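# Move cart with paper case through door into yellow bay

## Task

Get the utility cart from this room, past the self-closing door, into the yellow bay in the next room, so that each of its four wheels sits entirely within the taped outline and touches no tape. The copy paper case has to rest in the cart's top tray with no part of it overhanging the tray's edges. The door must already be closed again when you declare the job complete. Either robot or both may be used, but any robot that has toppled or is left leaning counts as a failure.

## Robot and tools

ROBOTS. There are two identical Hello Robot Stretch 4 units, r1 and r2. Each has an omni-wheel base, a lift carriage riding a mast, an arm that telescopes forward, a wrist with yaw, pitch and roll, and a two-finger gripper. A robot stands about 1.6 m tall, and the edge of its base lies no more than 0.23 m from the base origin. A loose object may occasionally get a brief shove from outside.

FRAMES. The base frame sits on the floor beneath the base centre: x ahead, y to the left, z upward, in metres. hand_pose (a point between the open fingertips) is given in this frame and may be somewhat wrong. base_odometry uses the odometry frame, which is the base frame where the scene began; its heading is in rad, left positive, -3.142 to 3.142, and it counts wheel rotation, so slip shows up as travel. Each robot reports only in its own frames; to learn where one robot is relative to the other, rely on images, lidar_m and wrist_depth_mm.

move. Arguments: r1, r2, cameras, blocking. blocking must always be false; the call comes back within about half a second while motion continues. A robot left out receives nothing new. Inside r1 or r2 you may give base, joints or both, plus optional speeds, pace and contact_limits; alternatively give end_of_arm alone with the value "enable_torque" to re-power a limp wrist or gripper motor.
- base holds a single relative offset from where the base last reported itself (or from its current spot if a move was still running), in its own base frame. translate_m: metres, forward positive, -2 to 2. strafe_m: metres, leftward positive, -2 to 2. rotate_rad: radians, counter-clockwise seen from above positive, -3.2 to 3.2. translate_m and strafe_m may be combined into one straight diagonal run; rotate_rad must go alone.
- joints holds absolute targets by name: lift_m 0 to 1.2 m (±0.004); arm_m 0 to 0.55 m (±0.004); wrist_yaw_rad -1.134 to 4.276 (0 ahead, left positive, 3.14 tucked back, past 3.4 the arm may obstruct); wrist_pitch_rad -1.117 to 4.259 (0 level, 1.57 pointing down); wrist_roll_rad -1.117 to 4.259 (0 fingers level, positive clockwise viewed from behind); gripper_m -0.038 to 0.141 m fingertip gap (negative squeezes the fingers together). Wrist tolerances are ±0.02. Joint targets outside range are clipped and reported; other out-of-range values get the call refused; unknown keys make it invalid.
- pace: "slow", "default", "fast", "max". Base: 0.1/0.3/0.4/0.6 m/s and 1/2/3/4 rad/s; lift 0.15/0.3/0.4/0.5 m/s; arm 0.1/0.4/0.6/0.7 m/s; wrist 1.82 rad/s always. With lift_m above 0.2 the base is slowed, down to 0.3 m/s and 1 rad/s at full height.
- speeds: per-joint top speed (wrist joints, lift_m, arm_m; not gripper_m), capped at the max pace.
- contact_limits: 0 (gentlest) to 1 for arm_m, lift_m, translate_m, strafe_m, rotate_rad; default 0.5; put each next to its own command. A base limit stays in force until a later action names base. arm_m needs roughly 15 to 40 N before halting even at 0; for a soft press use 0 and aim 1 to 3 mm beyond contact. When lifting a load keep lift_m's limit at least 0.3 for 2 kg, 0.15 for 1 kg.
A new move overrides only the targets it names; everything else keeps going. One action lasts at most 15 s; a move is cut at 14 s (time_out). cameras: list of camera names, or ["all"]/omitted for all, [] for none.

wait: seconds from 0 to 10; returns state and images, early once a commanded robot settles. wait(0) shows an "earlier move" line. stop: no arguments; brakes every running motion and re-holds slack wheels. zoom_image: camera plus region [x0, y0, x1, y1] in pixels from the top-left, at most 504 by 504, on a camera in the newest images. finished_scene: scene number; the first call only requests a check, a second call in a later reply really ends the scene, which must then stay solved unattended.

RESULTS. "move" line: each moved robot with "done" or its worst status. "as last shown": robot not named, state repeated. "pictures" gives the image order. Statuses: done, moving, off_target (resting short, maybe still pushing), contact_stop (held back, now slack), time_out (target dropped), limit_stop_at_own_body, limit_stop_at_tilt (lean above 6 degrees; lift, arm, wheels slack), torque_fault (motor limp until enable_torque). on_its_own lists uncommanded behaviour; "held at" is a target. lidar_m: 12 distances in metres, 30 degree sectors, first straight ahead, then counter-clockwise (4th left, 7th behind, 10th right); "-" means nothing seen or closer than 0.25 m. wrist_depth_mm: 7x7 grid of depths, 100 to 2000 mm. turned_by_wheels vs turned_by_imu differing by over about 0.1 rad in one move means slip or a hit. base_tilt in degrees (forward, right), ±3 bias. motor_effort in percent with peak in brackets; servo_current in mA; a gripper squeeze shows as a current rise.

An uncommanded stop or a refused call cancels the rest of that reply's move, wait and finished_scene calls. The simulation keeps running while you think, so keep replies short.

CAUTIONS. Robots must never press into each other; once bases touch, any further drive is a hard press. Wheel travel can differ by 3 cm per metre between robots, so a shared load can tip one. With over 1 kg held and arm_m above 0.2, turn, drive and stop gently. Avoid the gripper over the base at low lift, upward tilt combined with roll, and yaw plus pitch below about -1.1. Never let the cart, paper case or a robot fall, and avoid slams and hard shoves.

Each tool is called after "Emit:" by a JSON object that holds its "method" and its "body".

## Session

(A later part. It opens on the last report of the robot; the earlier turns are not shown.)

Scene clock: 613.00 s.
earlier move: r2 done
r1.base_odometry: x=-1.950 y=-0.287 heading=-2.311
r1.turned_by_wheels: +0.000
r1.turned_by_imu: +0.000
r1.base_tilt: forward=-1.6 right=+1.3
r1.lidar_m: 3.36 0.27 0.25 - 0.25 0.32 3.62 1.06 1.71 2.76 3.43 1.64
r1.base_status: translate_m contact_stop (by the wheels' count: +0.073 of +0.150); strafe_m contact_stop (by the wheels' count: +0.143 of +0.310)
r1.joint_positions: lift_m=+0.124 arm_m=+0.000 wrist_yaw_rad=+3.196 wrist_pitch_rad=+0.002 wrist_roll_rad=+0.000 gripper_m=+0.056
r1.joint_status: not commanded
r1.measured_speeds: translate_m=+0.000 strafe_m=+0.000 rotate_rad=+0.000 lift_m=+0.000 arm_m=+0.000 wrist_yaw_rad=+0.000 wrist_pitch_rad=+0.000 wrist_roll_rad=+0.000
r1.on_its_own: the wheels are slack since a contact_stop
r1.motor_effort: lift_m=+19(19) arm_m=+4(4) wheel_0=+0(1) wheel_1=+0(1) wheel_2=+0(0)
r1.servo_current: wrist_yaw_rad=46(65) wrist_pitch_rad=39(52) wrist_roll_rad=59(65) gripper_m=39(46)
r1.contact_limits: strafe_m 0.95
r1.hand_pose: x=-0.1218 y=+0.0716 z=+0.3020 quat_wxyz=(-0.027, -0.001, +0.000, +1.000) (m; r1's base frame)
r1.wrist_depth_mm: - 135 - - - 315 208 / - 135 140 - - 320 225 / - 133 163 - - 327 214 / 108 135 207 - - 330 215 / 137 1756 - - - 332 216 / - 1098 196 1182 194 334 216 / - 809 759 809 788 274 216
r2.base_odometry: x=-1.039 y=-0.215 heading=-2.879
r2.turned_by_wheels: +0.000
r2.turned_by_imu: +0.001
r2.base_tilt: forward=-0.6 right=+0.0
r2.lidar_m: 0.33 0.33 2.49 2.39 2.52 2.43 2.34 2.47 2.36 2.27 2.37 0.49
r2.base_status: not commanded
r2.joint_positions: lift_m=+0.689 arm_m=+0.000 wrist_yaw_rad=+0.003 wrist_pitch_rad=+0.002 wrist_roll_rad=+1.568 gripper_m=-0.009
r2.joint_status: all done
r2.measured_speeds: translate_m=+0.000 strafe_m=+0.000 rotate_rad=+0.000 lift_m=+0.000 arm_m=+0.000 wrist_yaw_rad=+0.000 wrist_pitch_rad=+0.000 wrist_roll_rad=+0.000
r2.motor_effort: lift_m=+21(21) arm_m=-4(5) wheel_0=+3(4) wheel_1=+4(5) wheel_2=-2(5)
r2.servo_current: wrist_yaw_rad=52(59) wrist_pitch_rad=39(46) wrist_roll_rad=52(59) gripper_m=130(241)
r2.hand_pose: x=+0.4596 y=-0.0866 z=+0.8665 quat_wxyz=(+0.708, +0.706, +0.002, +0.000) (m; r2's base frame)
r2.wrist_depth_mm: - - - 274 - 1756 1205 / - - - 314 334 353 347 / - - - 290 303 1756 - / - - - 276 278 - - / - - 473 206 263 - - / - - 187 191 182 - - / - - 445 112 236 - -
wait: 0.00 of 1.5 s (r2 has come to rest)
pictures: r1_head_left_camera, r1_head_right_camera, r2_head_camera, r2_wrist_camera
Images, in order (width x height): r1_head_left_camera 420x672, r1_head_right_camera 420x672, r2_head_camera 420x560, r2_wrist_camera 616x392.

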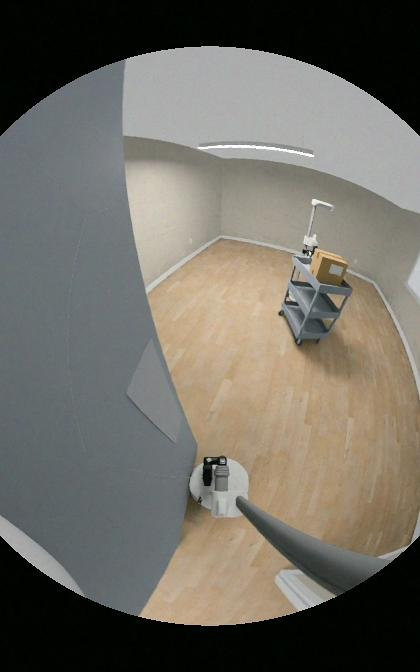

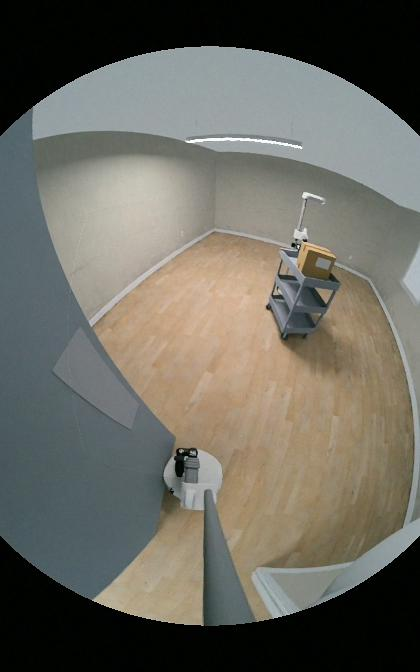

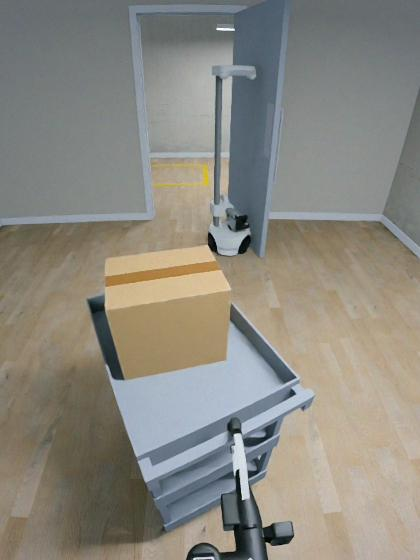

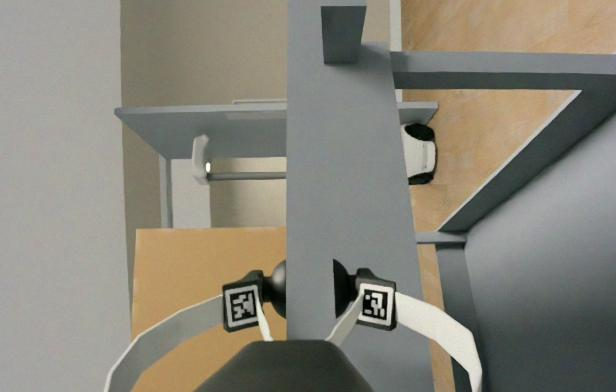

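Emit:
{"method": "move", "body": {"blocking": false, "r1": {"base": {"translate_m": 0.24, "strafe_m": -0.045}, "pace": "slow", "contact_limits": {"translate_m": 0.6}}, "r2": {"base": {"translate_m": 0.22, "strafe_m": 0.116}, "pace": "slow", "contact_limits": {"translate_m": 0.8}}, "cameras": []}}

Emit:
{"method": "wait", "body": {"seconds": 4, "cameras": ["r2_head_camera", "r1_head_left_camera"]}}

Scene clock: 817.83 s.
move: r1 moving; r2 moving
r1.base_odometry: x=-1.960 y=-0.295 heading=-2.311
r1.turned_by_wheels: +0.000
r1.turned_by_imu: +0.000
r1.base_tilt: forward=-1.5 right=+1.3
r1.lidar_m: 3.37 0.25 0.25 - 0.25 0.30 3.61 1.06 1.73 2.76 3.48 1.63
r1.base_status: translate_m moving; strafe_m moving
r1.joint_positions: lift_m=+0.124 arm_m=+0.000 wrist_yaw_rad=+3.196 wrist_pitch_rad=+0.002 wrist_roll_rad=+0.000 gripper_m=+0.056
r1.joint_status: not commanded
r1.measured_speeds: translate_m=+0.048 strafe_m=-0.009 rotate_rad=-0.001 lift_m=+0.000 arm_m=+0.000 wrist_yaw_rad=+0.000 wrist_pitch_rad=+0.000 wrist_roll_rad=+0.000
r1.motor_effort: lift_m=+19(19) arm_m=+4(4) wheel_0=+4(5) wheel_1=+8(8) wheel_2=-7(8)
r1.servo_current: wrist_yaw_rad=72(72) wrist_pitch_rad=46(46) wrist_roll_rad=39(52) gripper_m=46(46)
r1.contact_limits: translate_m 0.6
r1.hand_pose: x=-0.1218 y=+0.0716 z=+0.3020 quat_wxyz=(-0.027, -0.001, +0.000, +1.000) (m; r1's base frame)
r1.wrist_depth_mm: - 135 - - - 319 208 / - 135 140 - - 324 226 / - 133 163 - - 329 214 / 108 135 208 - - 332 216 / 137 1756 - - - 334 216 / - 1118 196 1205 195 336 216 / - 809 750 798 788 274 216
r2.base_odometry: x=-1.049 y=-0.225 heading=-2.879
r2.turned_by_wheels: +0.000
r2.turned_by_imu: +0.001
r2.base_tilt: forward=-0.7 right=+0.1
r2.lidar_m: 0.29 0.33 2.50 2.42 2.49 2.44 2.33 2.48 2.34 2.27 2.39 0.47
r2.base_status: translate_m moving; strafe_m moving
r2.joint_positions: lift_m=+0.689 arm_m=+0.000 wrist_yaw_rad=+0.000 wrist_pitch_rad=+0.002 wrist_roll_rad=+1.568 gripper_m=-0.010
r2.joint_status: not commanded
r2.measured_speeds: translate_m=+0.050 strafe_m=+0.026 rotate_rad=+0.001 lift_m=+0.000 arm_m=+0.000 wrist_yaw_rad=-0.009 wrist_pitch_rad=+0.000 wrist_roll_rad=+0.000
r2.motor_effort: lift_m=+21(21) arm_m=-4(4) wheel_0=+4(7) wheel_1=+9(9) wheel_2=-11(11)
r2.servo_current: wrist_yaw_rad=46(52) wrist_pitch_rad=39(46) wrist_roll_rad=46(59) gripper_m=104(137)
r2.contact_limits: translate_m 0.8
r2.hand_pose: x=+0.4594 y=-0.0873 z=+0.8665 quat_wxyz=(+0.708, +0.706, +0.001, +0.000) (m; r2's base frame)
r2.wrist_depth_mm: - - - 276 - 1756 1205 / - - - 314 334 349 345 / - - - 289 301 1708 - / - - - 273 276 - - / - - 466 202 258 - - / - 459 188 187 182 - - / - 442 442 112 231 - -
pictures: none
No camera images: "cameras" was empty.

Scene clock: 821.00 s.
earlier move: r1 moving; r2 done
r1.base_odometry: x=-2.145 y=-0.434 heading=-2.311
r1.turned_by_wheels: +0.000
r1.turned_by_imu: +0.000
r1.base_tilt: forward=-1.6 right=+1.3
r1.lidar_m: 3.29 2.12 1.94 1.93 0.25 0.30 - 1.23 2.28 2.80 1.34 1.31
r1.base_status: translate_m moving; strafe_m moving
r1.joint_positions: lift_m=+0.124 arm_m=+0.000 wrist_yaw_rad=+3.196 wrist_pitch_rad=+0.002 wrist_roll_rad=+0.000 gripper_m=+0.056
r1.joint_status: not commanded
r1.measured_speeds: translate_m=+0.000 strafe_m=+0.000 rotate_rad=+0.000 lift_m=+0.000 arm_m=+0.000 wrist_yaw_rad=+0.000 wrist_pitch_rad=+0.000 wrist_roll_rad=+0.000
r1.motor_effort: lift_m=+19(19) arm_m=+4(4) wheel_0=+2(6) wheel_1=+6(11) wheel_2=-4(8)
r1.servo_current: wrist_yaw_rad=52(72) wrist_pitch_rad=39(59) wrist_roll_rad=65(72) gripper_m=39(46)
r1.contact_limits: translate_m 0.6
r1.hand_pose: x=-0.1218 y=+0.0716 z=+0.3020 quat_wxyz=(-0.027, -0.001, +0.000, +1.000) (m; r1's base frame)
r1.wrist_depth_mm: - 135 - - - 338 215 / - 135 140 - - 343 219 / - 133 163 - - 345 221 / 108 135 207 - - 351 223 / - 1366 - - - 353 224 / - 1229 196 1205 195 353 224 / - 809 768 798 798 289 223
r2.base_odometry: x=-1.221 y=-0.384 heading=-2.879
r2.turned_by_wheels: +0.000
r2.turned_by_imu: +0.000
r2.base_tilt: forward=-0.7 right=+0.1
r2.lidar_m: 0.30 0.28 2.40 2.31 2.39 2.66 2.54 2.72 2.48 2.38 2.48 0.49
r2.base_status: done
r2.joint_positions: lift_m=+0.689 arm_m=+0.000 wrist_yaw_rad=-0.002 wrist_pitch_rad=+0.003 wrist_roll_rad=+1.568 gripper_m=-0.010
r2.joint_status: not commanded
r2.measured_speeds: translate_m=+0.000 strafe_m=+0.000 rotate_rad=+0.000 lift_m=+0.000 arm_m=+0.000 wrist_yaw_rad=+0.000 wrist_pitch_rad=+0.000 wrist_roll_rad=+0.000
r2.motor_effort: lift_m=+21(21) arm_m=+5(6) wheel_0=+5(11) wheel_1=+4(10) wheel_2=-6(21)
r2.servo_current: wrist_yaw_rad=59(85) wrist_pitch_rad=46(52) wrist_roll_rad=46(59) gripper_m=72(137)
r2.contact_limits: translate_m 0.8
r2.hand_pose: x=+0.4590 y=-0.0881 z=+0.8661 quat_wxyz=(+0.708, +0.706, +0.000, -0.002) (m; r2's base frame)
r2.wrist_depth_mm: - - - 296 - 1708 1182 / - - - 322 342 351 353 / - - - 287 300 1756 - / - - - 205 273 1921 - / - - - 192 250 - - / - 445 190 174 183 - - / - 424 - 112 213 - -
wait: 3.17 of 4 s (r2 has come to rest)
pictures: r1_head_left_camera, r2_head_camera
Images, in order (width x height): r1_head_left_camera 420x672, r2_head_camera 420x560.

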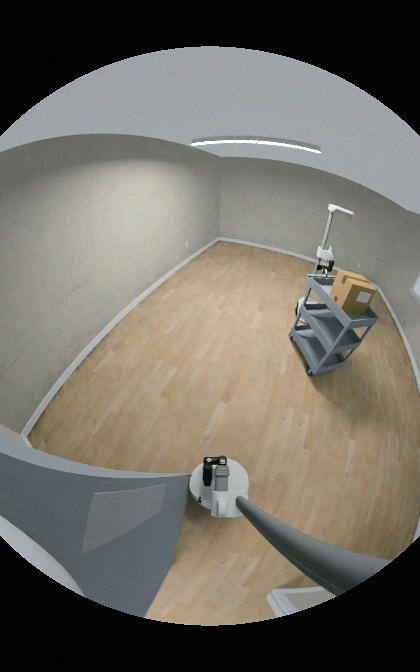

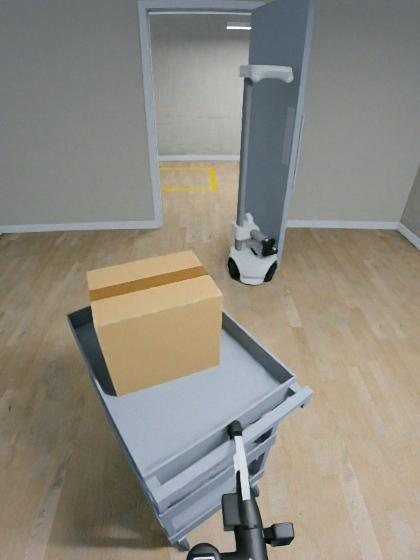

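Emit:
{"method": "move", "body": {"blocking": false, "r1": {"base": {"translate_m": 0.165, "strafe_m": 0.055}, "pace": "slow", "contact_limits": {"translate_m": 0.6}}, "r2": {"base": {"translate_m": 0.124, "strafe_m": 0.485}, "pace": "slow", "contact_limits": {"strafe_m": 0.8}}, "cameras": []}}

Emit:
{"method": "wait", "body": {"seconds": 4, "cameras": ["r1_head_left_camera"]}}

Emit:
{"method": "wait", "body": {"seconds": 5, "cameras": ["r2_head_camera", "r2_wrist_camera"]}}

Scene clock: 842.30 s.
earlier move: r1 done
move: r1 moving; r2 moving
r1.base_odometry: x=-2.150 y=-0.446 heading=-2.310
r1.turned_by_wheels: +0.000
r1.turned_by_imu: +0.000
r1.base_tilt: forward=-1.6 right=+1.3
r1.lidar_m: 3.28 2.12 1.92 1.94 0.25 0.33 - 1.23 2.31 2.83 1.33 1.31
r1.base_status: translate_m moving; strafe_m moving
r1.joint_positions: lift_m=+0.124 arm_m=+0.000 wrist_yaw_rad=+3.196 wrist_pitch_rad=+0.002 wrist_roll_rad=+0.000 gripper_m=+0.056
r1.joint_status: not commanded
r1.measured_speeds: translate_m=+0.048 strafe_m=+0.017 rotate_rad=-0.002 lift_m=+0.000 arm_m=+0.000 wrist_yaw_rad=+0.000 wrist_pitch_rad=+0.000 wrist_roll_rad=+0.000
r1.motor_effort: lift_m=+19(19) arm_m=+4(4) wheel_0=+2(4) wheel_1=+9(12) wheel_2=-7(7)
r1.servo_current: wrist_yaw_rad=65(65) wrist_pitch_rad=46(46) wrist_roll_rad=46(59) gripper_m=39(46)
r1.contact_limits: translate_m 0.6
r1.hand_pose: x=-0.1218 y=+0.0716 z=+0.3020 quat_wxyz=(-0.027, -0.001, +0.000, +1.000) (m; r1's base frame)
r1.wrist_depth_mm: - 135 - - - 368 213 / - 135 140 - - 336 216 / - 133 163 - - 342 219 / 108 135 208 - - 343 221 / - 1366 - - - 349 222 / - 1229 197 1205 194 349 222 / - 809 759 798 798 285 221
r2.base_odometry: x=-1.221 y=-0.397 heading=-2.880
r2.turned_by_wheels: -0.001
r2.turned_by_imu: -0.001
r2.base_tilt: forward=-0.7 right=+0.1
r2.lidar_m: 0.28 0.29 2.39 2.28 2.36 2.67 2.56 2.70 2.49 2.37 2.51 0.45
r2.base_status: translate_m moving; strafe_m moving
r2.joint_positions: lift_m=+0.689 arm_m=+0.000 wrist_yaw_rad=-0.004 wrist_pitch_rad=+0.003 wrist_roll_rad=+1.568 gripper_m=-0.010
r2.joint_status: not commanded
r2.measured_speeds: translate_m=+0.013 strafe_m=+0.049 rotate_rad=-0.004 lift_m=+0.000 arm_m=+0.000 wrist_yaw_rad=-0.016 wrist_pitch_rad=+0.000 wrist_roll_rad=+0.000
r2.motor_effort: lift_m=+21(21) arm_m=+5(6) wheel_0=-9(9) wheel_1=+9(9) wheel_2=-11(11)
r2.servo_current: wrist_yaw_rad=52(59) wrist_pitch_rad=39(52) wrist_roll_rad=39(52) gripper_m=59(72)
r2.contact_limits: strafe_m 0.8
r2.hand_pose: x=+0.4589 y=-0.0885 z=+0.8661 quat_wxyz=(+0.708, +0.706, +0.000, -0.002) (m; r2's base frame)
r2.wrist_depth_mm: - - - 298 - 1708 1160 / - - - 325 347 357 357 / - - - 296 300 1756 - / - - - 206 273 1921 - / - - - 190 249 - - / - 452 188 172 185 - - / - 421 415 112 212 - -
pictures: none
No camera images: "cameras" was empty.

Scene clock: 843.83 s.
earlier move: r1 contact_stop; r2 moving
r1.base_odometry: x=-2.192 y=-0.520 heading=-2.270
r1.turned_by_wheels: +0.041
r1.turned_by_imu: +0.046
r1.base_tilt: forward=-1.6 right=+1.3
r1.lidar_m: 3.02 2.03 1.85 1.57 0.25 0.34 - 1.34 2.80 2.91 1.25 1.46
r1.base_status: translate_m contact_stop (by the wheels' count: +0.095 of +0.165); strafe_m contact_stop (by the wheels' count: +0.023 of +0.055)
r1.joint_positions: lift_m=+0.124 arm_m=+0.000 wrist_yaw_rad=+3.196 wrist_pitch_rad=+0.002 wrist_roll_rad=+0.000 gripper_m=+0.056
r1.joint_status: not commanded
r1.measured_speeds: translate_m=+0.000 strafe_m=+0.000 rotate_rad=+0.000 lift_m=+0.000 arm_m=+0.000 wrist_yaw_rad=+0.000 wrist_pitch_rad=+0.000 wrist_roll_rad=+0.000
r1.on_its_own: the wheels are slack since a contact_stop
r1.motor_effort: lift_m=+19(19) arm_m=+4(4) wheel_0=+0(9) wheel_1=+0(31) wheel_2=+0(8)
r1.servo_current: wrist_yaw_rad=46(72) wrist_pitch_rad=39(52) wrist_roll_rad=39(72) gripper_m=39(52)
r1.contact_limits: translate_m 0.6
r1.hand_pose: x=-0.1218 y=+0.0717 z=+0.3020 quat_wxyz=(-0.027, -0.001, +0.000, +1.000) (m; r1's base frame)
r1.wrist_depth_mm: - 135 - - - 329 - / - 135 141 - - 336 211 / - 133 164 - - 342 211 / 109 136 213 - - 347 214 / - 1430 - - - 345 215 / 1229 1229 197 1229 194 349 215 / - 809 759 798 798 278 214
r2.base_odometry: x=-1.220 y=-0.539 heading=-2.879
r2.turned_by_wheels: +0.000
r2.turned_by_imu: +0.000
r2.base_tilt: forward=-0.7 right=+0.1
r2.lidar_m: 0.28 0.29 2.23 2.15 2.22 2.70 2.61 2.73 2.61 2.52 2.66 0.47
r2.base_status: translate_m moving; strafe_m moving
r2.joint_positions: lift_m=+0.689 arm_m=+0.000 wrist_yaw_rad=-0.008 wrist_pitch_rad=+0.003 wrist_roll_rad=+1.568 gripper_m=-0.010
r2.joint_status: not commanded
r2.measured_speeds: translate_m=+0.024 strafe_m=+0.098 rotate_rad=+0.003 lift_m=+0.000 arm_m=+0.000 wrist_yaw_rad=+0.000 wrist_pitch_rad=+0.000 wrist_roll_rad=+0.000
r2.motor_effort: lift_m=+21(21) arm_m=+5(6) wheel_0=-11(15) wheel_1=+5(9) wheel_2=-7(13)
r2.servo_current: wrist_yaw_rad=65(72) wrist_pitch_rad=52(52) wrist_roll_rad=46(59) gripper_m=65(72)
r2.contact_limits: strafe_m 0.8
r2.hand_pose: x=+0.4585 y=-0.0897 z=+0.8661 quat_wxyz=(+0.708, +0.706, -0.002, -0.004) (m; r2's base frame)
r2.wrist_depth_mm: - - - 290 - 1756 1205 / - - - 312 327 351 349 / - - - 222 296 1756 - / - - - 202 267 - - / - - 459 189 246 - - / - 445 187 173 185 - - / - 424 - 112 216 - -
wait: 1.53 of 4 s (r1 has come to rest)
pictures: r1_head_left_camera
Images, in order (width x height): r1_head_left_camera 420x672.

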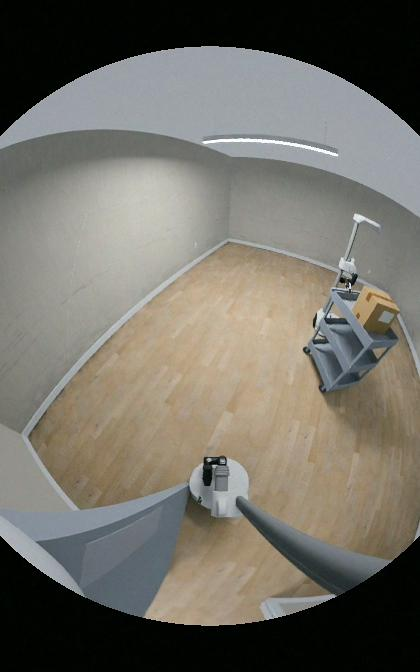

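not run: a stop that you did not command came earlier in this reply.

Emit:
{"method": "move", "body": {"blocking": false, "r1": {"base": {"translate_m": 0.07, "strafe_m": -0.02}, "pace": "slow", "contact_limits": {"translate_m": 0.6}}, "cameras": []}}

Emit:
{"method": "wait", "body": {"seconds": 1.5, "cameras": ["r1_head_left_camera", "r2_head_camera", "r2_wrist_camera"]}}

Scene clock: 851.53 s.
earlier move: r2 done
move: r1 moving
r1.base_odometry: x=-2.202 y=-0.527 heading=-2.269
r1.turned_by_wheels: +0.000
r1.turned_by_imu: +0.000
r1.base_tilt: forward=-1.6 right=+1.3
r1.lidar_m: 3.03 2.02 1.87 1.59 0.25 0.31 - 1.35 2.83 2.92 1.29 2.31
r1.base_status: translate_m moving; strafe_m moving
r1.joint_positions: lift_m=+0.124 arm_m=+0.000 wrist_yaw_rad=+3.196 wrist_pitch_rad=+0.002 wrist_roll_rad=+0.000 gripper_m=+0.056
r1.joint_status: not commanded
r1.measured_speeds: translate_m=+0.048 strafe_m=-0.014 rotate_rad=-0.003 lift_m=+0.000 arm_m=+0.000 wrist_yaw_rad=+0.000 wrist_pitch_rad=+0.000 wrist_roll_rad=+0.000
r1.motor_effort: lift_m=+19(19) arm_m=+4(4) wheel_0=+5(7) wheel_1=+5(6) wheel_2=-4(7)
r1.servo_current: wrist_yaw_rad=52(65) wrist_pitch_rad=46(52) wrist_roll_rad=52(59) gripper_m=39(46)
r1.contact_limits: translate_m 0.6
r1.hand_pose: x=-0.1218 y=+0.0717 z=+0.3020 quat_wxyz=(-0.027, -0.001, +0.000, +1.000) (m; r1's base frame)
r1.wrist_depth_mm: - 135 - - - 327 - / - 135 141 - - 330 206 / - 133 164 - - 336 208 / 109 135 214 - - 387 210 / - 1430 - - - 345 211 / 1229 1205 196 1205 194 345 211 / - 809 750 809 788 276 210
r2.base_odometry: x=-1.215 y=-0.884 heading=-2.879
r2.turned_by_wheels: +0.000
r2.turned_by_imu: +0.000
r2.base_tilt: forward=-0.7 right=+0.1
r2.lidar_m: 0.34 0.33 1.88 1.83 1.88 2.67 2.65 2.80 2.97 2.86 2.98 0.44
r2.base_status: done
r2.joint_positions: lift_m=+0.689 arm_m=+0.000 wrist_yaw_rad=-0.007 wrist_pitch_rad=+0.003 wrist_roll_rad=+1.568 gripper_m=-0.010
r2.joint_status: not commanded
r2.measured_speeds: translate_m=+0.000 strafe_m=+0.000 rotate_rad=+0.000 lift_m=+0.000 arm_m=+0.000 wrist_yaw_rad=+0.000 wrist_pitch_rad=+0.000 wrist_roll_rad=+0.000
r2.motor_effort: lift_m=+21(21) arm_m=+5(6) wheel_0=-6(6) wheel_1=+4(4) wheel_2=-6(6)
r2.servo_current: wrist_yaw_rad=59(59) wrist_pitch_rad=39(46) wrist_roll_rad=46(52) gripper_m=59(72)
r2.contact_limits: strafe_m 0.8
r2.hand_pose: x=+0.4586 y=-0.0894 z=+0.8661 quat_wxyz=(+0.708, +0.706, -0.001, -0.003) (m; r2's base frame)
r2.wrist_depth_mm: - - - 217 289 297 309 / - - - 208 277 1708 1255 / - - - 199 264 - - / - - 459 191 252 - - / - 455 452 183 242 - - / - 445 189 178 185 - - / - 449 - 112 225 - -
pictures: none
No camera images: "cameras" was empty.

Scene clock: 853.00 s.
earlier move: r1 done
r1.base_odometry: x=-2.252 y=-0.560 heading=-2.269
r1.turned_by_wheels: +0.000
r1.turned_by_imu: +0.000
r1.base_tilt: forward=-1.6 right=+1.3
r1.lidar_m: 2.99 2.05 1.86 1.67 0.25 0.27 1.43 1.42 2.85 1.67 1.27 4.72
r1.base_status: done
r1.joint_positions: lift_m=+0.124 arm_m=+0.000 wrist_yaw_rad=+3.196 wrist_pitch_rad=+0.002 wrist_roll_rad=+0.000 gripper_m=+0.056
r1.joint_status: not commanded
r1.measured_speeds: translate_m=+0.000 strafe_m=+0.000 rotate_rad=+0.000 lift_m=+0.000 arm_m=+0.000 wrist_yaw_rad=+0.000 wrist_pitch_rad=+0.000 wrist_roll_rad=+0.000
r1.motor_effort: lift_m=+19(19) arm_m=+4(4) wheel_0=+0(7) wheel_1=+5(9) wheel_2=-1(7)
r1.servo_current: wrist_yaw_rad=46(65) wrist_pitch_rad=46(52) wrist_roll_rad=33(59) gripper_m=46(46)
r1.contact_limits: translate_m 0.6
r1.hand_pose: x=-0.1218 y=+0.0717 z=+0.3020 quat_wxyz=(-0.027, -0.001, +0.000, +1.000) (m; r1's base frame)
r1.wrist_depth_mm: - 135 - - - 249 188 / - 135 141 - - 254 189 / - 133 164 - - 258 189 / 109 135 214 - - 264 189 / 137 - 1983 - - 307 190 / 1205 1205 196 1182 194 266 190 / - 820 759 798 798 206 190
r2.base_odometry: x=-1.215 y=-0.884 heading=-2.879
r2.turned_by_wheels: +0.000
r2.turned_by_imu: +0.000
r2.base_tilt: forward=-0.6 right=+0.1
r2.lidar_m: 0.35 0.37 1.92 1.80 1.88 2.65 2.69 2.81 2.98 2.86 2.99 0.44
r2.base_status: done
r2.joint_positions: lift_m=+0.689 arm_m=+0.000 wrist_yaw_rad=-0.007 wrist_pitch_rad=+0.003 wrist_roll_rad=+1.568 gripper_m=-0.010
r2.joint_status: not commanded
r2.measured_speeds: translate_m=+0.000 strafe_m=+0.000 rotate_rad=+0.000 lift_m=+0.000 arm_m=+0.000 wrist_yaw_rad=+0.000 wrist_pitch_rad=+0.000 wrist_roll_rad=+0.000
r2.motor_effort: lift_m=+21(21) arm_m=+5(6) wheel_0=-6(7) wheel_1=+4(4) wheel_2=-6(6)
r2.servo_current: wrist_yaw_rad=65(65) wrist_pitch_rad=39(46) wrist_roll_rad=59(65) gripper_m=59(72)
r2.contact_limits: strafe_m 0.8
r2.hand_pose: x=+0.4586 y=-0.0894 z=+0.8661 quat_wxyz=(+0.708, +0.706, -0.001, -0.003) (m; r2's base frame)
r2.wrist_depth_mm: - - - 217 290 298 309 / - - - 207 276 1708 1281 / - - - 198 263 - - / - - 459 192 253 - - / - 452 452 183 242 - - / - 452 189 178 186 - - / - 449 - 112 224 - -
wait: 1.47 of 1.5 s (r1 has come to rest)
pictures: r1_head_left_camera, r2_head_camera, r2_wrist_camera
Images, in order (width x height): r1_head_left_camera 420x672, r2_head_camera 420x560, r2_wrist_camera 616x392.

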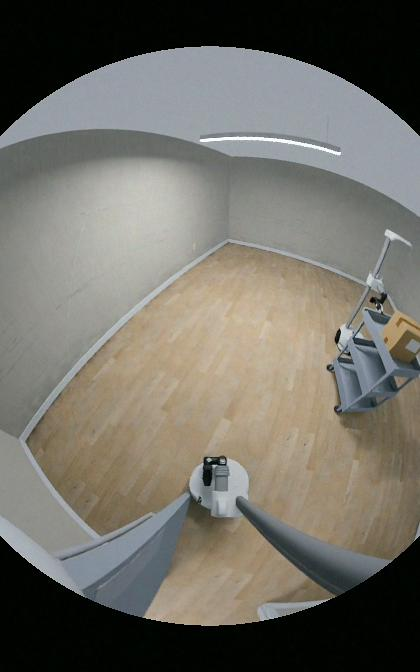

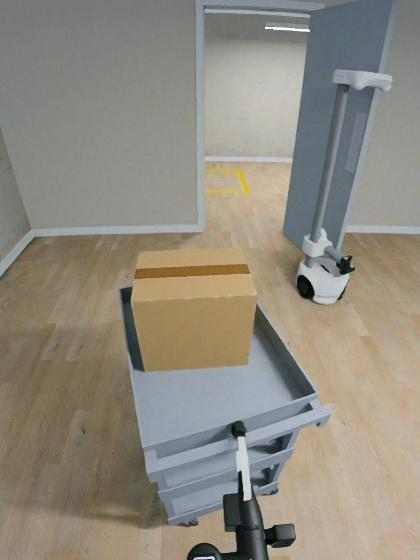

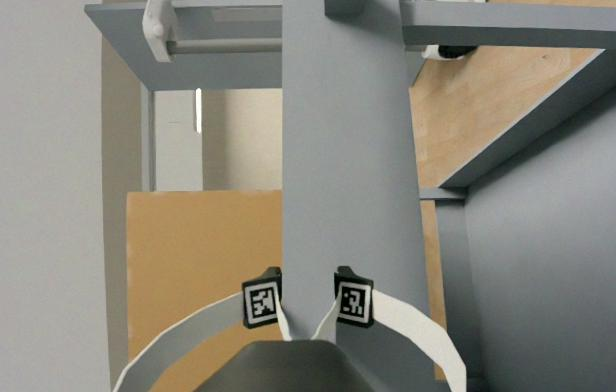

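Emit:
{"method": "zoom_image", "body": {"camera": "r1_head_left_camera", "region": [300, 220, 420, 440]}}

Emit:
{"method": "wait", "body": {"seconds": 0, "cameras": ["r2_head_left_camera", "r2_head_right_camera", "r1_head_right_camera"]}}

Scaled by 2.291 from the camera's 420x672 image, which has a finer 600x960 frame.

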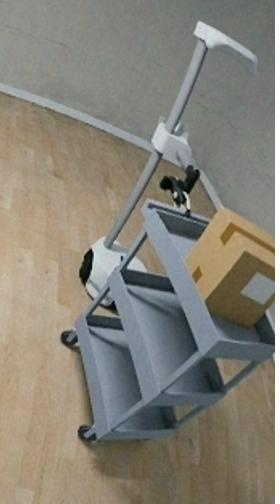

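Scene clock: 901.47 s.
r1.base_odometry: x=-2.252 y=-0.560 heading=-2.269
r1.turned_by_wheels: +0.000
r1.turned_by_imu: +0.000
r1.base_tilt: forward=-1.6 right=+1.3
r1.lidar_m: 3.01 1.99 1.88 1.69 0.25 0.31 1.45 1.41 2.86 1.69 1.25 4.72
r1.base_status: done
r1.joint_positions: lift_m=+0.124 arm_m=+0.000 wrist_yaw_rad=+3.196 wrist_pitch_rad=+0.002 wrist_roll_rad=+0.000 gripper_m=+0.056
r1.joint_status: not commanded
r1.measured_speeds: translate_m=+0.000 strafe_m=+0.000 rotate_rad=+0.000 lift_m=+0.000 arm_m=+0.000 wrist_yaw_rad=+0.000 wrist_pitch_rad=+0.000 wrist_roll_rad=+0.000
r1.motor_effort: lift_m=+19(19) arm_m=+4(4) wheel_0=-1(7) wheel_1=+6(9) wheel_2=-1(7)
r1.servo_current: wrist_yaw_rad=46(65) wrist_pitch_rad=46(52) wrist_roll_rad=33(59) gripper_m=46(46)
r1.contact_limits: translate_m 0.6
r1.hand_pose: x=-0.1218 y=+0.0717 z=+0.3020 quat_wxyz=(-0.027, -0.001, +0.000, +1.000) (m; r1's base frame)
r1.wrist_depth_mm: - 135 - - - 250 189 / - 135 141 - - 253 189 / - 133 164 - - 258 189 / 109 136 214 - - 263 189 / 137 - 1983 - - 307 190 / 1229 1229 197 1205 194 266 190 / - 809 759 798 788 206 191
r2.base_odometry: x=-1.215 y=-0.884 heading=-2.879
r2.turned_by_wheels: +0.000
r2.turned_by_imu: +0.000
r2.base_tilt: forward=-0.6 right=+0.1
r2.lidar_m: 0.34 0.34 1.90 1.81 1.87 2.66 2.66 2.80 2.97 2.86 2.99 0.44
r2.base_status: done
r2.joint_positions: lift_m=+0.689 arm_m=+0.000 wrist_yaw_rad=-0.007 wrist_pitch_rad=+0.003 wrist_roll_rad=+1.568 gripper_m=-0.010
r2.joint_status: not commanded
r2.measured_speeds: translate_m=+0.000 strafe_m=+0.000 rotate_rad=+0.000 lift_m=+0.000 arm_m=+0.000 wrist_yaw_rad=+0.000 wrist_pitch_rad=+0.000 wrist_roll_rad=+0.000
r2.motor_effort: lift_m=+21(21) arm_m=+5(6) wheel_0=-6(7) wheel_1=+4(4) wheel_2=-6(6)
r2.servo_current: wrist_yaw_rad=52(65) wrist_pitch_rad=39(46) wrist_roll_rad=52(65) gripper_m=59(72)
r2.contact_limits: strafe_m 0.8
r2.hand_pose: x=+0.4586 y=-0.0894 z=+0.8661 quat_wxyz=(+0.708, +0.706, -0.001, -0.003) (m; r2's base frame)
r2.wrist_depth_mm: - - - 217 287 298 310 / - - - 207 277 1756 1281 / - - - 199 263 1983 - / - - 459 191 252 - - / - 452 459 183 242 - - / - 445 189 177 185 - - / - 452 - 112 225 - -
pictures: r1_head_right_camera, r2_head_left_camera, r2_head_right_camera
Images, in order (width x height): r1_head_right_camera 420x672, r2_head_left_camera 420x672, r2_head_right_camera 420x672.

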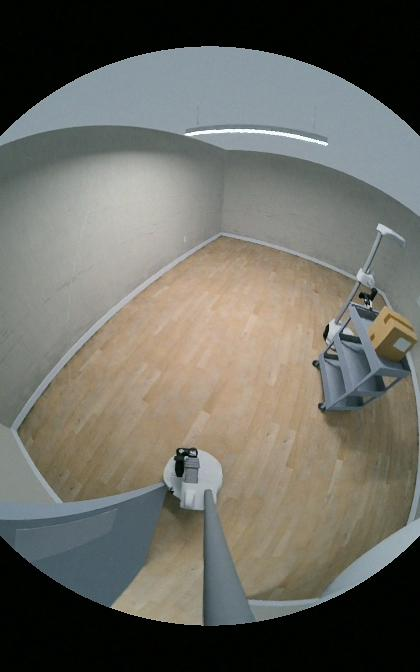

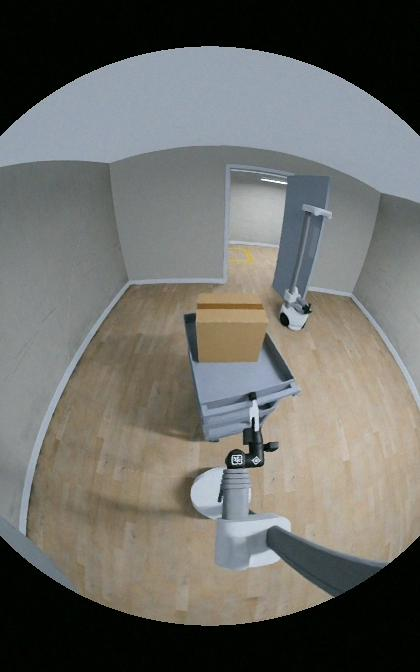

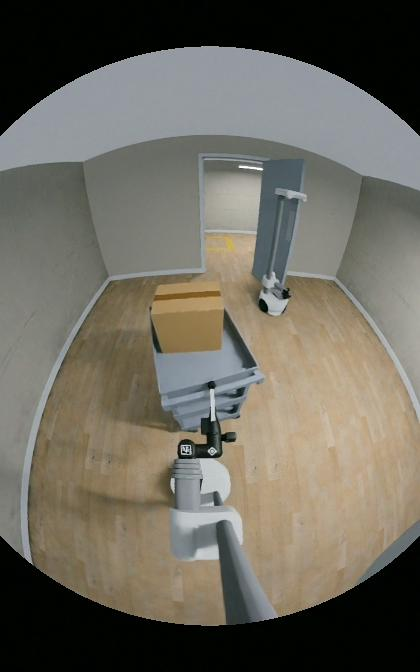

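Emit:
{"method": "move", "body": {"blocking": false, "r2": {"base": {"translate_m": -0.02, "strafe_m": 0.2}, "pace": "slow", "contact_limits": {"strafe_m": 0.8}}, "cameras": []}}

Emit:
{"method": "wait", "body": {"seconds": 4, "cameras": ["r2_head_camera", "r2_wrist_camera", "r1_head_left_camera"]}}

Emit:
{"method": "zoom_image", "body": {"camera": "r1_head_left_camera", "region": [300, 220, 420, 440]}}

Scene clock: 944.90 s.
move: r2 moving
r1.base_odometry: x=-2.252 y=-0.560 heading=-2.269
r1.turned_by_wheels: +0.000
r1.turned_by_imu: +0.000
r1.base_tilt: forward=-1.6 right=+1.3
r1.lidar_m: 2.99 2.01 1.86 1.70 0.25 0.29 1.46 1.40 2.86 1.65 1.25 4.73
r1.base_status: not commanded
r1.joint_positions: lift_m=+0.124 arm_m=+0.000 wrist_yaw_rad=+3.196 wrist_pitch_rad=+0.002 wrist_roll_rad=+0.000 gripper_m=+0.056
r1.joint_status: not commanded
r1.measured_speeds: translate_m=+0.000 strafe_m=+0.000 rotate_rad=+0.000 lift_m=+0.000 arm_m=+0.000 wrist_yaw_rad=+0.000 wrist_pitch_rad=+0.000 wrist_roll_rad=+0.000
r1.motor_effort: lift_m=+19(19) arm_m=+4(4) wheel_0=+0(1) wheel_1=+5(6) wheel_2=-1(1)
r1.servo_current: wrist_yaw_rad=39(65) wrist_pitch_rad=39(46) wrist_roll_rad=52(65) gripper_m=46(46)
r1.contact_limits: translate_m 0.6
r1.hand_pose: x=-0.1218 y=+0.0717 z=+0.3020 quat_wxyz=(-0.027, -0.001, +0.000, +1.000) (m; r1's base frame)
r1.wrist_depth_mm: - 135 - - - 250 188 / - 135 141 - - 253 189 / - 133 164 - - 258 189 / 109 135 213 - - 264 189 / 137 - 1983 - - 309 190 / 1229 1229 197 1205 195 265 190 / - 809 759 809 798 206 191
r2.base_odometry: x=-1.211 y=-0.897 heading=-2.879
r2.turned_by_wheels: +0.000
r2.turned_by_imu: +0.001
r2.base_tilt: forward=-0.7 right=+0.0
r2.lidar_m: 0.35 0.35 1.87 1.79 1.87 2.65 2.69 2.79 2.97 2.87 3.03 0.44
r2.base_status: translate_m moving; strafe_m moving
r2.joint_positions: lift_m=+0.689 arm_m=+0.000 wrist_yaw_rad=-0.007 wrist_pitch_rad=+0.003 wrist_roll_rad=+1.568 gripper_m=-0.010
r2.joint_status: not commanded
r2.measured_speeds: translate_m=-0.006 strafe_m=+0.053 rotate_rad=+0.002 lift_m=+0.000 arm_m=+0.000 wrist_yaw_rad=+0.000 wrist_pitch_rad=+0.000 wrist_roll_rad=+0.000
r2.motor_effort: lift_m=+21(21) arm_m=+5(6) wheel_0=-10(15) wheel_1=+7(8) wheel_2=+5(6)
r2.servo_current: wrist_yaw_rad=52(59) wrist_pitch_rad=39(46) wrist_roll_rad=39(52) gripper_m=72(72)
r2.contact_limits: strafe_m 0.8
r2.hand_pose: x=+0.4586 y=-0.0894 z=+0.8661 quat_wxyz=(+0.708, +0.706, -0.001, -0.003) (m; r2's base frame)
r2.wrist_depth_mm: - - - 216 287 301 310 / - - - 208 272 1808 1281 / - - - 198 262 - - / - - 459 191 252 - - / - 459 452 183 242 - - / - 449 187 177 186 - - / - 452 - 112 225 - -
pictures: none
No camera images: "cameras" was empty.

Scene clock: 947.60 s.
earlier move: r2 done
r1.base_odometry: x=-2.252 y=-0.560 heading=-2.269
r1.turned_by_wheels: +0.000
r1.turned_by_imu: +0.000
r1.base_tilt: forward=-1.6 right=+1.3
r1.lidar_m: 3.00 1.99 1.84 1.66 0.25 0.27 1.46 1.42 2.86 1.61 1.31 4.70
r1.base_status: not commanded
r1.joint_positions: lift_m=+0.124 arm_m=+0.000 wrist_yaw_rad=+3.196 wrist_pitch_rad=+0.002 wrist_roll_rad=+0.000 gripper_m=+0.056
r1.joint_status: not commanded
r1.measured_speeds: translate_m=+0.000 strafe_m=+0.000 rotate_rad=+0.000 lift_m=+0.000 arm_m=+0.000 wrist_yaw_rad=+0.000 wrist_pitch_rad=+0.000 wrist_roll_rad=+0.000
r1.motor_effort: lift_m=+19(19) arm_m=+4(4) wheel_0=+0(1) wheel_1=+5(6) wheel_2=-1(1)
r1.servo_current: wrist_yaw_rad=39(78) wrist_pitch_rad=39(52) wrist_roll_rad=52(65) gripper_m=46(52)
r1.contact_limits: translate_m 0.6
r1.hand_pose: x=-0.1218 y=+0.0717 z=+0.3020 quat_wxyz=(-0.027, -0.001, +0.000, +1.000) (m; r1's base frame)
r1.wrist_depth_mm: - 135 - - - 250 188 / - 135 141 - - 253 189 / - 134 164 - - 259 189 / 109 135 214 - - 264 190 / 137 - 1983 - - 307 190 / 1205 1229 197 1205 194 266 190 / - 798 750 798 788 206 191
r2.base_odometry: x=-1.144 y=-1.072 heading=-2.879
r2.turned_by_wheels: +0.000
r2.turned_by_imu: +0.000
r2.base_tilt: forward=-0.7 right=+0.1
r2.lidar_m: 0.37 0.41 1.70 1.62 1.67 2.38 2.67 2.79 3.18 3.04 3.18 0.43
r2.base_status: done
r2.joint_positions: lift_m=+0.689 arm_m=+0.000 wrist_yaw_rad=-0.003 wrist_pitch_rad=+0.003 wrist_roll_rad=+1.568 gripper_m=-0.010
r2.joint_status: not commanded
r2.measured_speeds: translate_m=+0.000 strafe_m=+0.000 rotate_rad=+0.000 lift_m=+0.000 arm_m=+0.000 wrist_yaw_rad=+0.000 wrist_pitch_rad=+0.000 wrist_roll_rad=+0.000
r2.motor_effort: lift_m=+21(21) arm_m=+5(6) wheel_0=-5(15) wheel_1=+4(8) wheel_2=+9(10)
r2.servo_current: wrist_yaw_rad=39(65) wrist_pitch_rad=39(52) wrist_roll_rad=59(59) gripper_m=65(72)
r2.contact_limits: strafe_m 0.8
r2.hand_pose: x=+0.4590 y=-0.0883 z=+0.8661 quat_wxyz=(+0.708, +0.706, +0.000, -0.002) (m; r2's base frame)
r2.wrist_depth_mm: - - - 177 238 1708 1255 / - - - 177 237 1808 - / - - 442 178 238 - - / - 452 449 177 237 - - / - 473 462 177 237 - - / - - 187 176 185 - - / - - - 112 238 1756 -
wait: 2.70 of 4 s (r2 has come to rest)
pictures: r1_head_left_camera, r2_head_camera, r2_wrist_camera
Images, in order (width x height): r1_head_left_camera 420x672, r2_head_camera 420x560, r2_wrist_camera 616x392.

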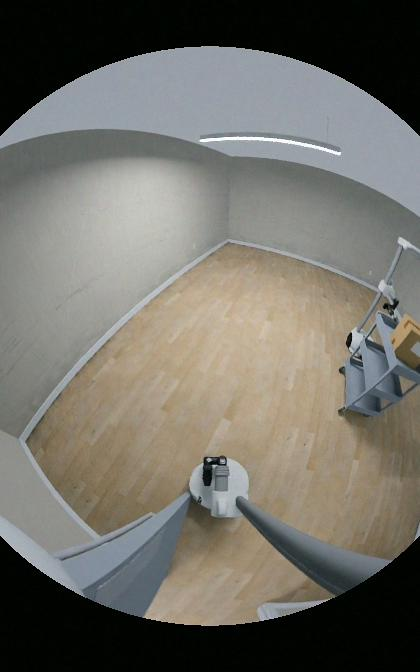

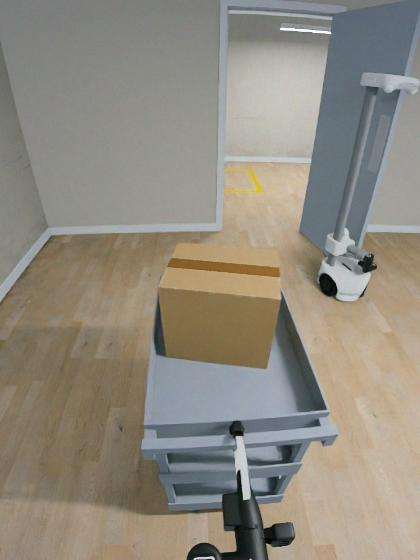

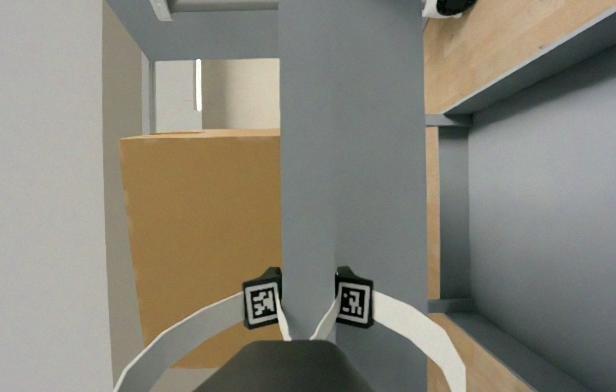

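Scaled by 2.291 from the camera's 420x672 image, which has a finer 600x960 frame.

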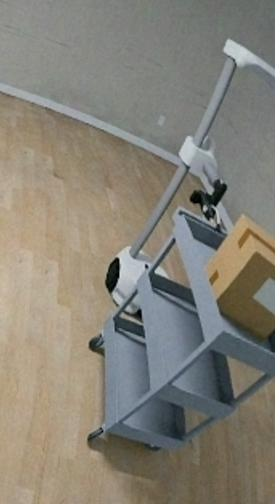

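Emit:
{"method": "zoom_image", "body": {"camera": "r2_head_camera", "region": [200, 130, 400, 310]}}

Scaled by 2.520 from the camera's 420x560 image, which has a finer 1200x1600 frame.

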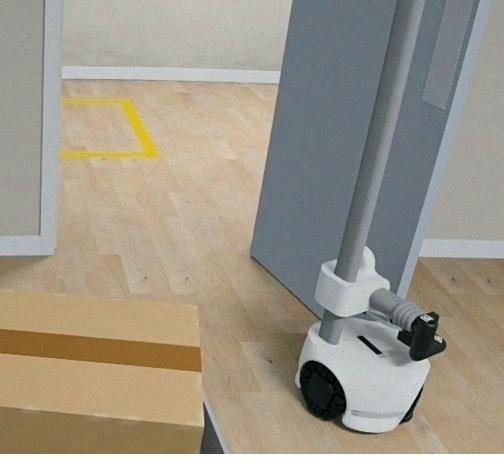

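Emit:
{"method": "move", "body": {"blocking": false, "r2": {"base": {"translate_m": 0.05, "strafe_m": 0.265}, "pace": "slow", "contact_limits": {"strafe_m": 0.8}}, "cameras": []}}

Emit:
{"method": "wait", "body": {"seconds": 5, "cameras": ["r2_head_camera", "r2_wrist_camera"]}}

Scene clock: 1025.10 s.
move: r2 moving
r1.base_odometry: x=-2.252 y=-0.560 heading=-2.269
r1.turned_by_wheels: +0.000
r1.turned_by_imu: +0.000
r1.base_tilt: forward=-1.6 right=+1.3
r1.lidar_m: 2.99 2.01 1.86 1.66 0.25 0.31 1.45 1.41 2.85 1.58 1.32 4.73
r1.base_status: not commanded
r1.joint_positions: lift_m=+0.124 arm_m=+0.000 wrist_yaw_rad=+3.196 wrist_pitch_rad=+0.002 wrist_roll_rad=+0.000 gripper_m=+0.056
r1.joint_status: not commanded
r1.measured_speeds: translate_m=+0.000 strafe_m=+0.000 rotate_rad=+0.000 lift_m=+0.000 arm_m=+0.000 wrist_yaw_rad=+0.000 wrist_pitch_rad=+0.000 wrist_roll_rad=+0.000
r1.motor_effort: lift_m=+19(19) arm_m=+4(4) wheel_0=-1(1) wheel_1=+6(6) wheel_2=-1(1)
r1.servo_current: wrist_yaw_rad=65(65) wrist_pitch_rad=39(46) wrist_roll_rad=46(59) gripper_m=46(46)
r1.contact_limits: translate_m 0.6
r1.hand_pose: x=-0.1218 y=+0.0717 z=+0.3020 quat_wxyz=(-0.027, -0.001, +0.000, +1.000) (m; r1's base frame)
r1.wrist_depth_mm: - 135 - - - 250 188 / - 135 141 - - 253 189 / - 133 164 - - 258 189 / 109 135 213 - - 263 189 / 137 - - - - 307 190 / 1229 1205 197 1229 194 266 190 / - 820 768 798 788 206 190
r2.base_odometry: x=-1.143 y=-1.085 heading=-2.880
r2.turned_by_wheels: -0.001
r2.turned_by_imu: +0.000
r2.base_tilt: forward=-0.7 right=+0.1
r2.lidar_m: 0.38 0.40 1.69 1.61 1.65 2.35 2.64 2.79 3.18 3.07 3.22 0.43
r2.base_status: translate_m moving; strafe_m moving
r2.joint_positions: lift_m=+0.689 arm_m=+0.000 wrist_yaw_rad=-0.003 wrist_pitch_rad=+0.003 wrist_roll_rad=+1.568 gripper_m=-0.010
r2.joint_status: not commanded
r2.measured_speeds: translate_m=+0.009 strafe_m=+0.052 rotate_rad=-0.001 lift_m=+0.000 arm_m=+0.000 wrist_yaw_rad=+0.000 wrist_pitch_rad=+0.000 wrist_roll_rad=+0.000
r2.motor_effort: lift_m=+21(21) arm_m=+4(5) wheel_0=-11(14) wheel_1=+6(9) wheel_2=-6(9)
r2.servo_current: wrist_yaw_rad=52(59) wrist_pitch_rad=33(46) wrist_roll_rad=46(52) gripper_m=65(72)
r2.contact_limits: strafe_m 0.8
r2.hand_pose: x=+0.4590 y=-0.0883 z=+0.8661 quat_wxyz=(+0.708, +0.706, +0.000, -0.002) (m; r2's base frame)
r2.wrist_depth_mm: - - - 177 238 1708 1255 / - - - 177 239 1863 - / - - 436 177 238 - - / - 452 452 178 237 - - / - 466 469 177 236 - - / - - 187 177 185 - - / - - - 112 237 1756 -
pictures: none
No camera images: "cameras" was empty.

Scene clock: 1028.53 s.
earlier move: r2 done
r1.base_odometry: x=-2.252 y=-0.560 heading=-2.269
r1.turned_by_wheels: +0.000
r1.turned_by_imu: +0.000
r1.base_tilt: forward=-1.6 right=+1.3
r1.lidar_m: 3.02 2.03 1.85 1.69 0.25 0.29 1.47 1.41 2.83 1.54 1.41 4.72
r1.base_status: not commanded
r1.joint_positions: lift_m=+0.124 arm_m=+0.000 wrist_yaw_rad=+3.196 wrist_pitch_rad=+0.002 wrist_roll_rad=+0.000 gripper_m=+0.056
r1.joint_status: not commanded
r1.measured_speeds: translate_m=+0.000 strafe_m=+0.000 rotate_rad=+0.000 lift_m=+0.000 arm_m=+0.000 wrist_yaw_rad=+0.000 wrist_pitch_rad=+0.000 wrist_roll_rad=+0.000
r1.motor_effort: lift_m=+19(19) arm_m=+4(4) wheel_0=-1(1) wheel_1=+5(6) wheel_2=-1(1)
r1.servo_current: wrist_yaw_rad=46(72) wrist_pitch_rad=46(52) wrist_roll_rad=39(65) gripper_m=33(46)
r1.contact_limits: translate_m 0.6
r1.hand_pose: x=-0.1218 y=+0.0717 z=+0.3020 quat_wxyz=(-0.027, -0.001, +0.000, +1.000) (m; r1's base frame)
r1.wrist_depth_mm: - 135 - - - 250 188 / - 135 141 - - 254 189 / - 133 164 - - 258 189 / 109 136 213 - - 264 189 / 137 - 1983 - - 309 190 / 1229 1229 197 1205 195 266 190 / - 809 759 798 788 206 190
r2.base_odometry: x=-1.124 y=-1.341 heading=-2.879
r2.turned_by_wheels: +0.000
r2.turned_by_imu: +0.000
r2.base_tilt: forward=-0.7 right=+0.1
r2.lidar_m: 0.40 0.50 1.44 1.36 1.43 2.00 2.69 2.81 3.46 3.31 3.47 0.37
r2.base_status: done
r2.joint_positions: lift_m=+0.689 arm_m=+0.000 wrist_yaw_rad=-0.007 wrist_pitch_rad=+0.003 wrist_roll_rad=+1.568 gripper_m=-0.010
r2.joint_status: not commanded
r2.measured_speeds: translate_m=+0.000 strafe_m=+0.000 rotate_rad=+0.000 lift_m=+0.000 arm_m=+0.000 wrist_yaw_rad=+0.000 wrist_pitch_rad=+0.000 wrist_roll_rad=+0.000
r2.motor_effort: lift_m=+21(21) arm_m=+5(5) wheel_0=-6(14) wheel_1=+5(10) wheel_2=-9(15)
r2.servo_current: wrist_yaw_rad=59(72) wrist_pitch_rad=39(46) wrist_roll_rad=46(59) gripper_m=65(72)
r2.contact_limits: strafe_m 0.8
r2.hand_pose: x=+0.4587 y=-0.0893 z=+0.8661 quat_wxyz=(+0.708, +0.706, -0.001, -0.003) (m; r2's base frame)
r2.wrist_depth_mm: - - - 140 195 - - / - 402 404 146 203 - - / - 427 421 153 212 - - / - 473 459 160 223 - - / - - 504 167 233 750 - / - - 188 172 184 1618 530 / - - - 112 252 1618 477
wait: 3.43 of 5 s (r2 has come to rest)
pictures: r2_head_camera, r2_wrist_camera
Images, in order (width x height): r2_head_camera 420x560, r2_wrist_camera 616x392.

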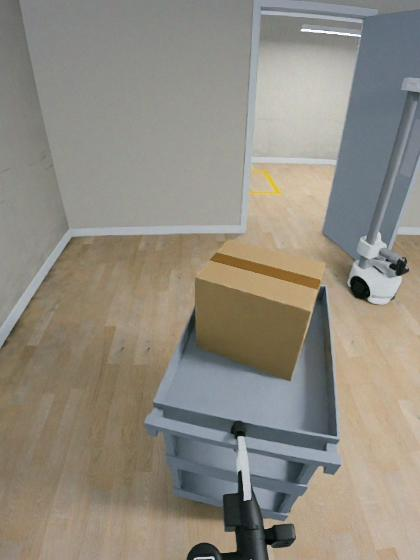

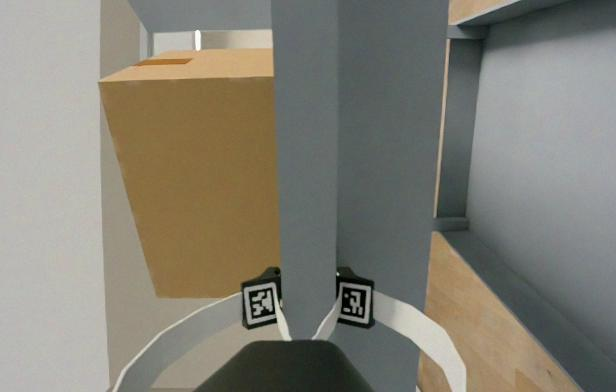

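Emit:
{"method": "wait", "body": {"seconds": 0, "cameras": ["r2_head_camera", "r2_head_right_camera", "r2_wrist_camera"]}}

Scene clock: 1058.00 s.
r1.base_odometry: x=-2.252 y=-0.560 heading=-2.269
r1.turned_by_wheels: +0.000
r1.turned_by_imu: +0.000
r1.base_tilt: forward=-1.6 right=+1.3
r1.lidar_m: 3.04 2.00 1.87 1.69 0.25 0.31 1.49 1.39 2.85 1.51 1.39 4.74
r1.base_status: not commanded
r1.joint_positions: lift_m=+0.124 arm_m=+0.000 wrist_yaw_rad=+3.196 wrist_pitch_rad=+0.002 wrist_roll_rad=+0.000 gripper_m=+0.056
r1.joint_status: not commanded
r1.measured_speeds: translate_m=+0.000 strafe_m=+0.000 rotate_rad=+0.000 lift_m=+0.000 arm_m=+0.000 wrist_yaw_rad=+0.000 wrist_pitch_rad=+0.000 wrist_roll_rad=+0.000
r1.motor_effort: lift_m=+19(19) arm_m=+4(4) wheel_0=+0(1) wheel_1=+5(6) wheel_2=-1(1)
r1.servo_current: wrist_yaw_rad=52(72) wrist_pitch_rad=39(52) wrist_roll_rad=46(65) gripper_m=46(46)
r1.contact_limits: translate_m 0.6
r1.hand_pose: x=-0.1218 y=+0.0717 z=+0.3020 quat_wxyz=(-0.027, -0.001, +0.000, +1.000) (m; r1's base frame)
r1.wrist_depth_mm: - 135 - - - 249 188 / - 135 141 - - 253 189 / - 133 164 - - 259 189 / 109 135 213 - - 263 190 / 137 - 1983 - - 307 190 / 1229 1229 196 1229 194 265 190 / - 820 759 798 798 206 190
r2.base_odometry: x=-1.124 y=-1.341 heading=-2.879
r2.turned_by_wheels: +0.000
r2.turned_by_imu: +0.000
r2.base_tilt: forward=-0.7 right=+0.1
r2.lidar_m: 0.40 0.47 1.41 1.37 1.41 1.96 2.72 2.84 3.44 3.33 3.45 0.40
r2.base_status: done
r2.joint_positions: lift_m=+0.689 arm_m=+0.000 wrist_yaw_rad=-0.007 wrist_pitch_rad=+0.003 wrist_roll_rad=+1.568 gripper_m=-0.010
r2.joint_status: not commanded
r2.measured_speeds: translate_m=+0.000 strafe_m=+0.000 rotate_rad=+0.000 lift_m=+0.000 arm_m=+0.000 wrist_yaw_rad=+0.000 wrist_pitch_rad=+0.000 wrist_roll_rad=+0.000
r2.motor_effort: lift_m=+21(21) arm_m=+5(5) wheel_0=-6(14) wheel_1=+6(10) wheel_2=-8(15)
r2.servo_current: wrist_yaw_rad=46(72) wrist_pitch_rad=39(46) wrist_roll_rad=52(59) gripper_m=65(72)
r2.contact_limits: strafe_m 0.8
r2.hand_pose: x=+0.4587 y=-0.0893 z=+0.8661 quat_wxyz=(+0.708, +0.706, -0.001, -0.003) (m; r2's base frame)
r2.wrist_depth_mm: - - - 140 194 - - / - 402 404 146 203 - - / - 427 424 152 212 - - / - 477 459 161 222 - - / - - 504 167 233 759 - / - - 188 173 184 1708 530 / - - - 112 252 1708 480
pictures: r2_head_camera, r2_head_right_camera, r2_wrist_camera
Images, in order (width x height): r2_head_camera 420x560, r2_head_right_camera 420x672, r2_wrist_camera 616x392.

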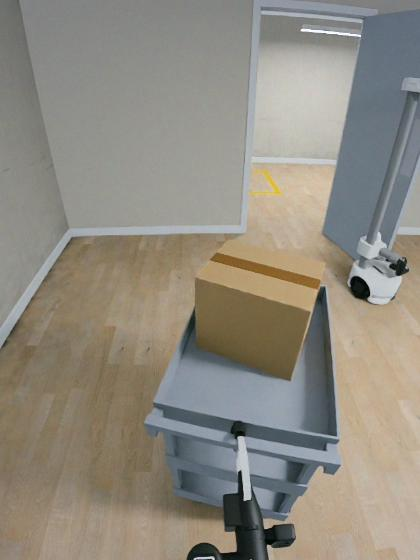

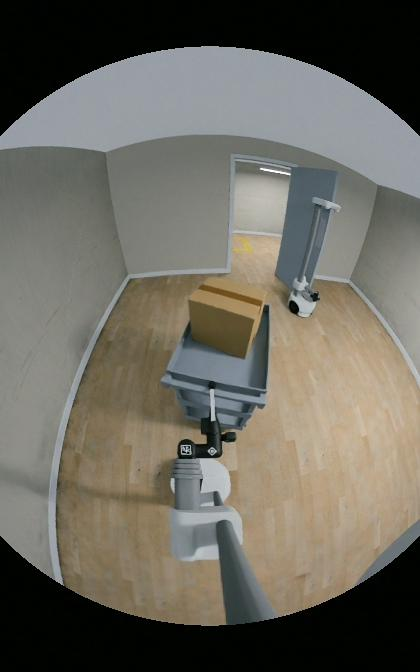

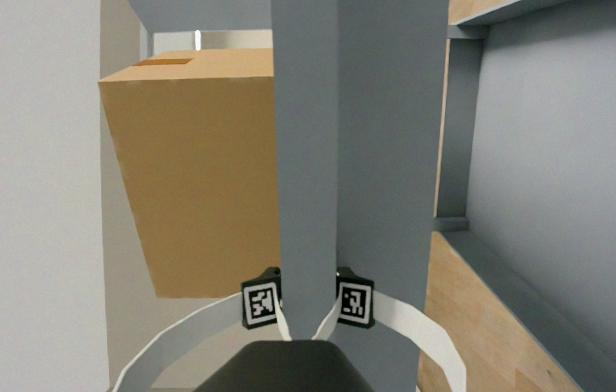

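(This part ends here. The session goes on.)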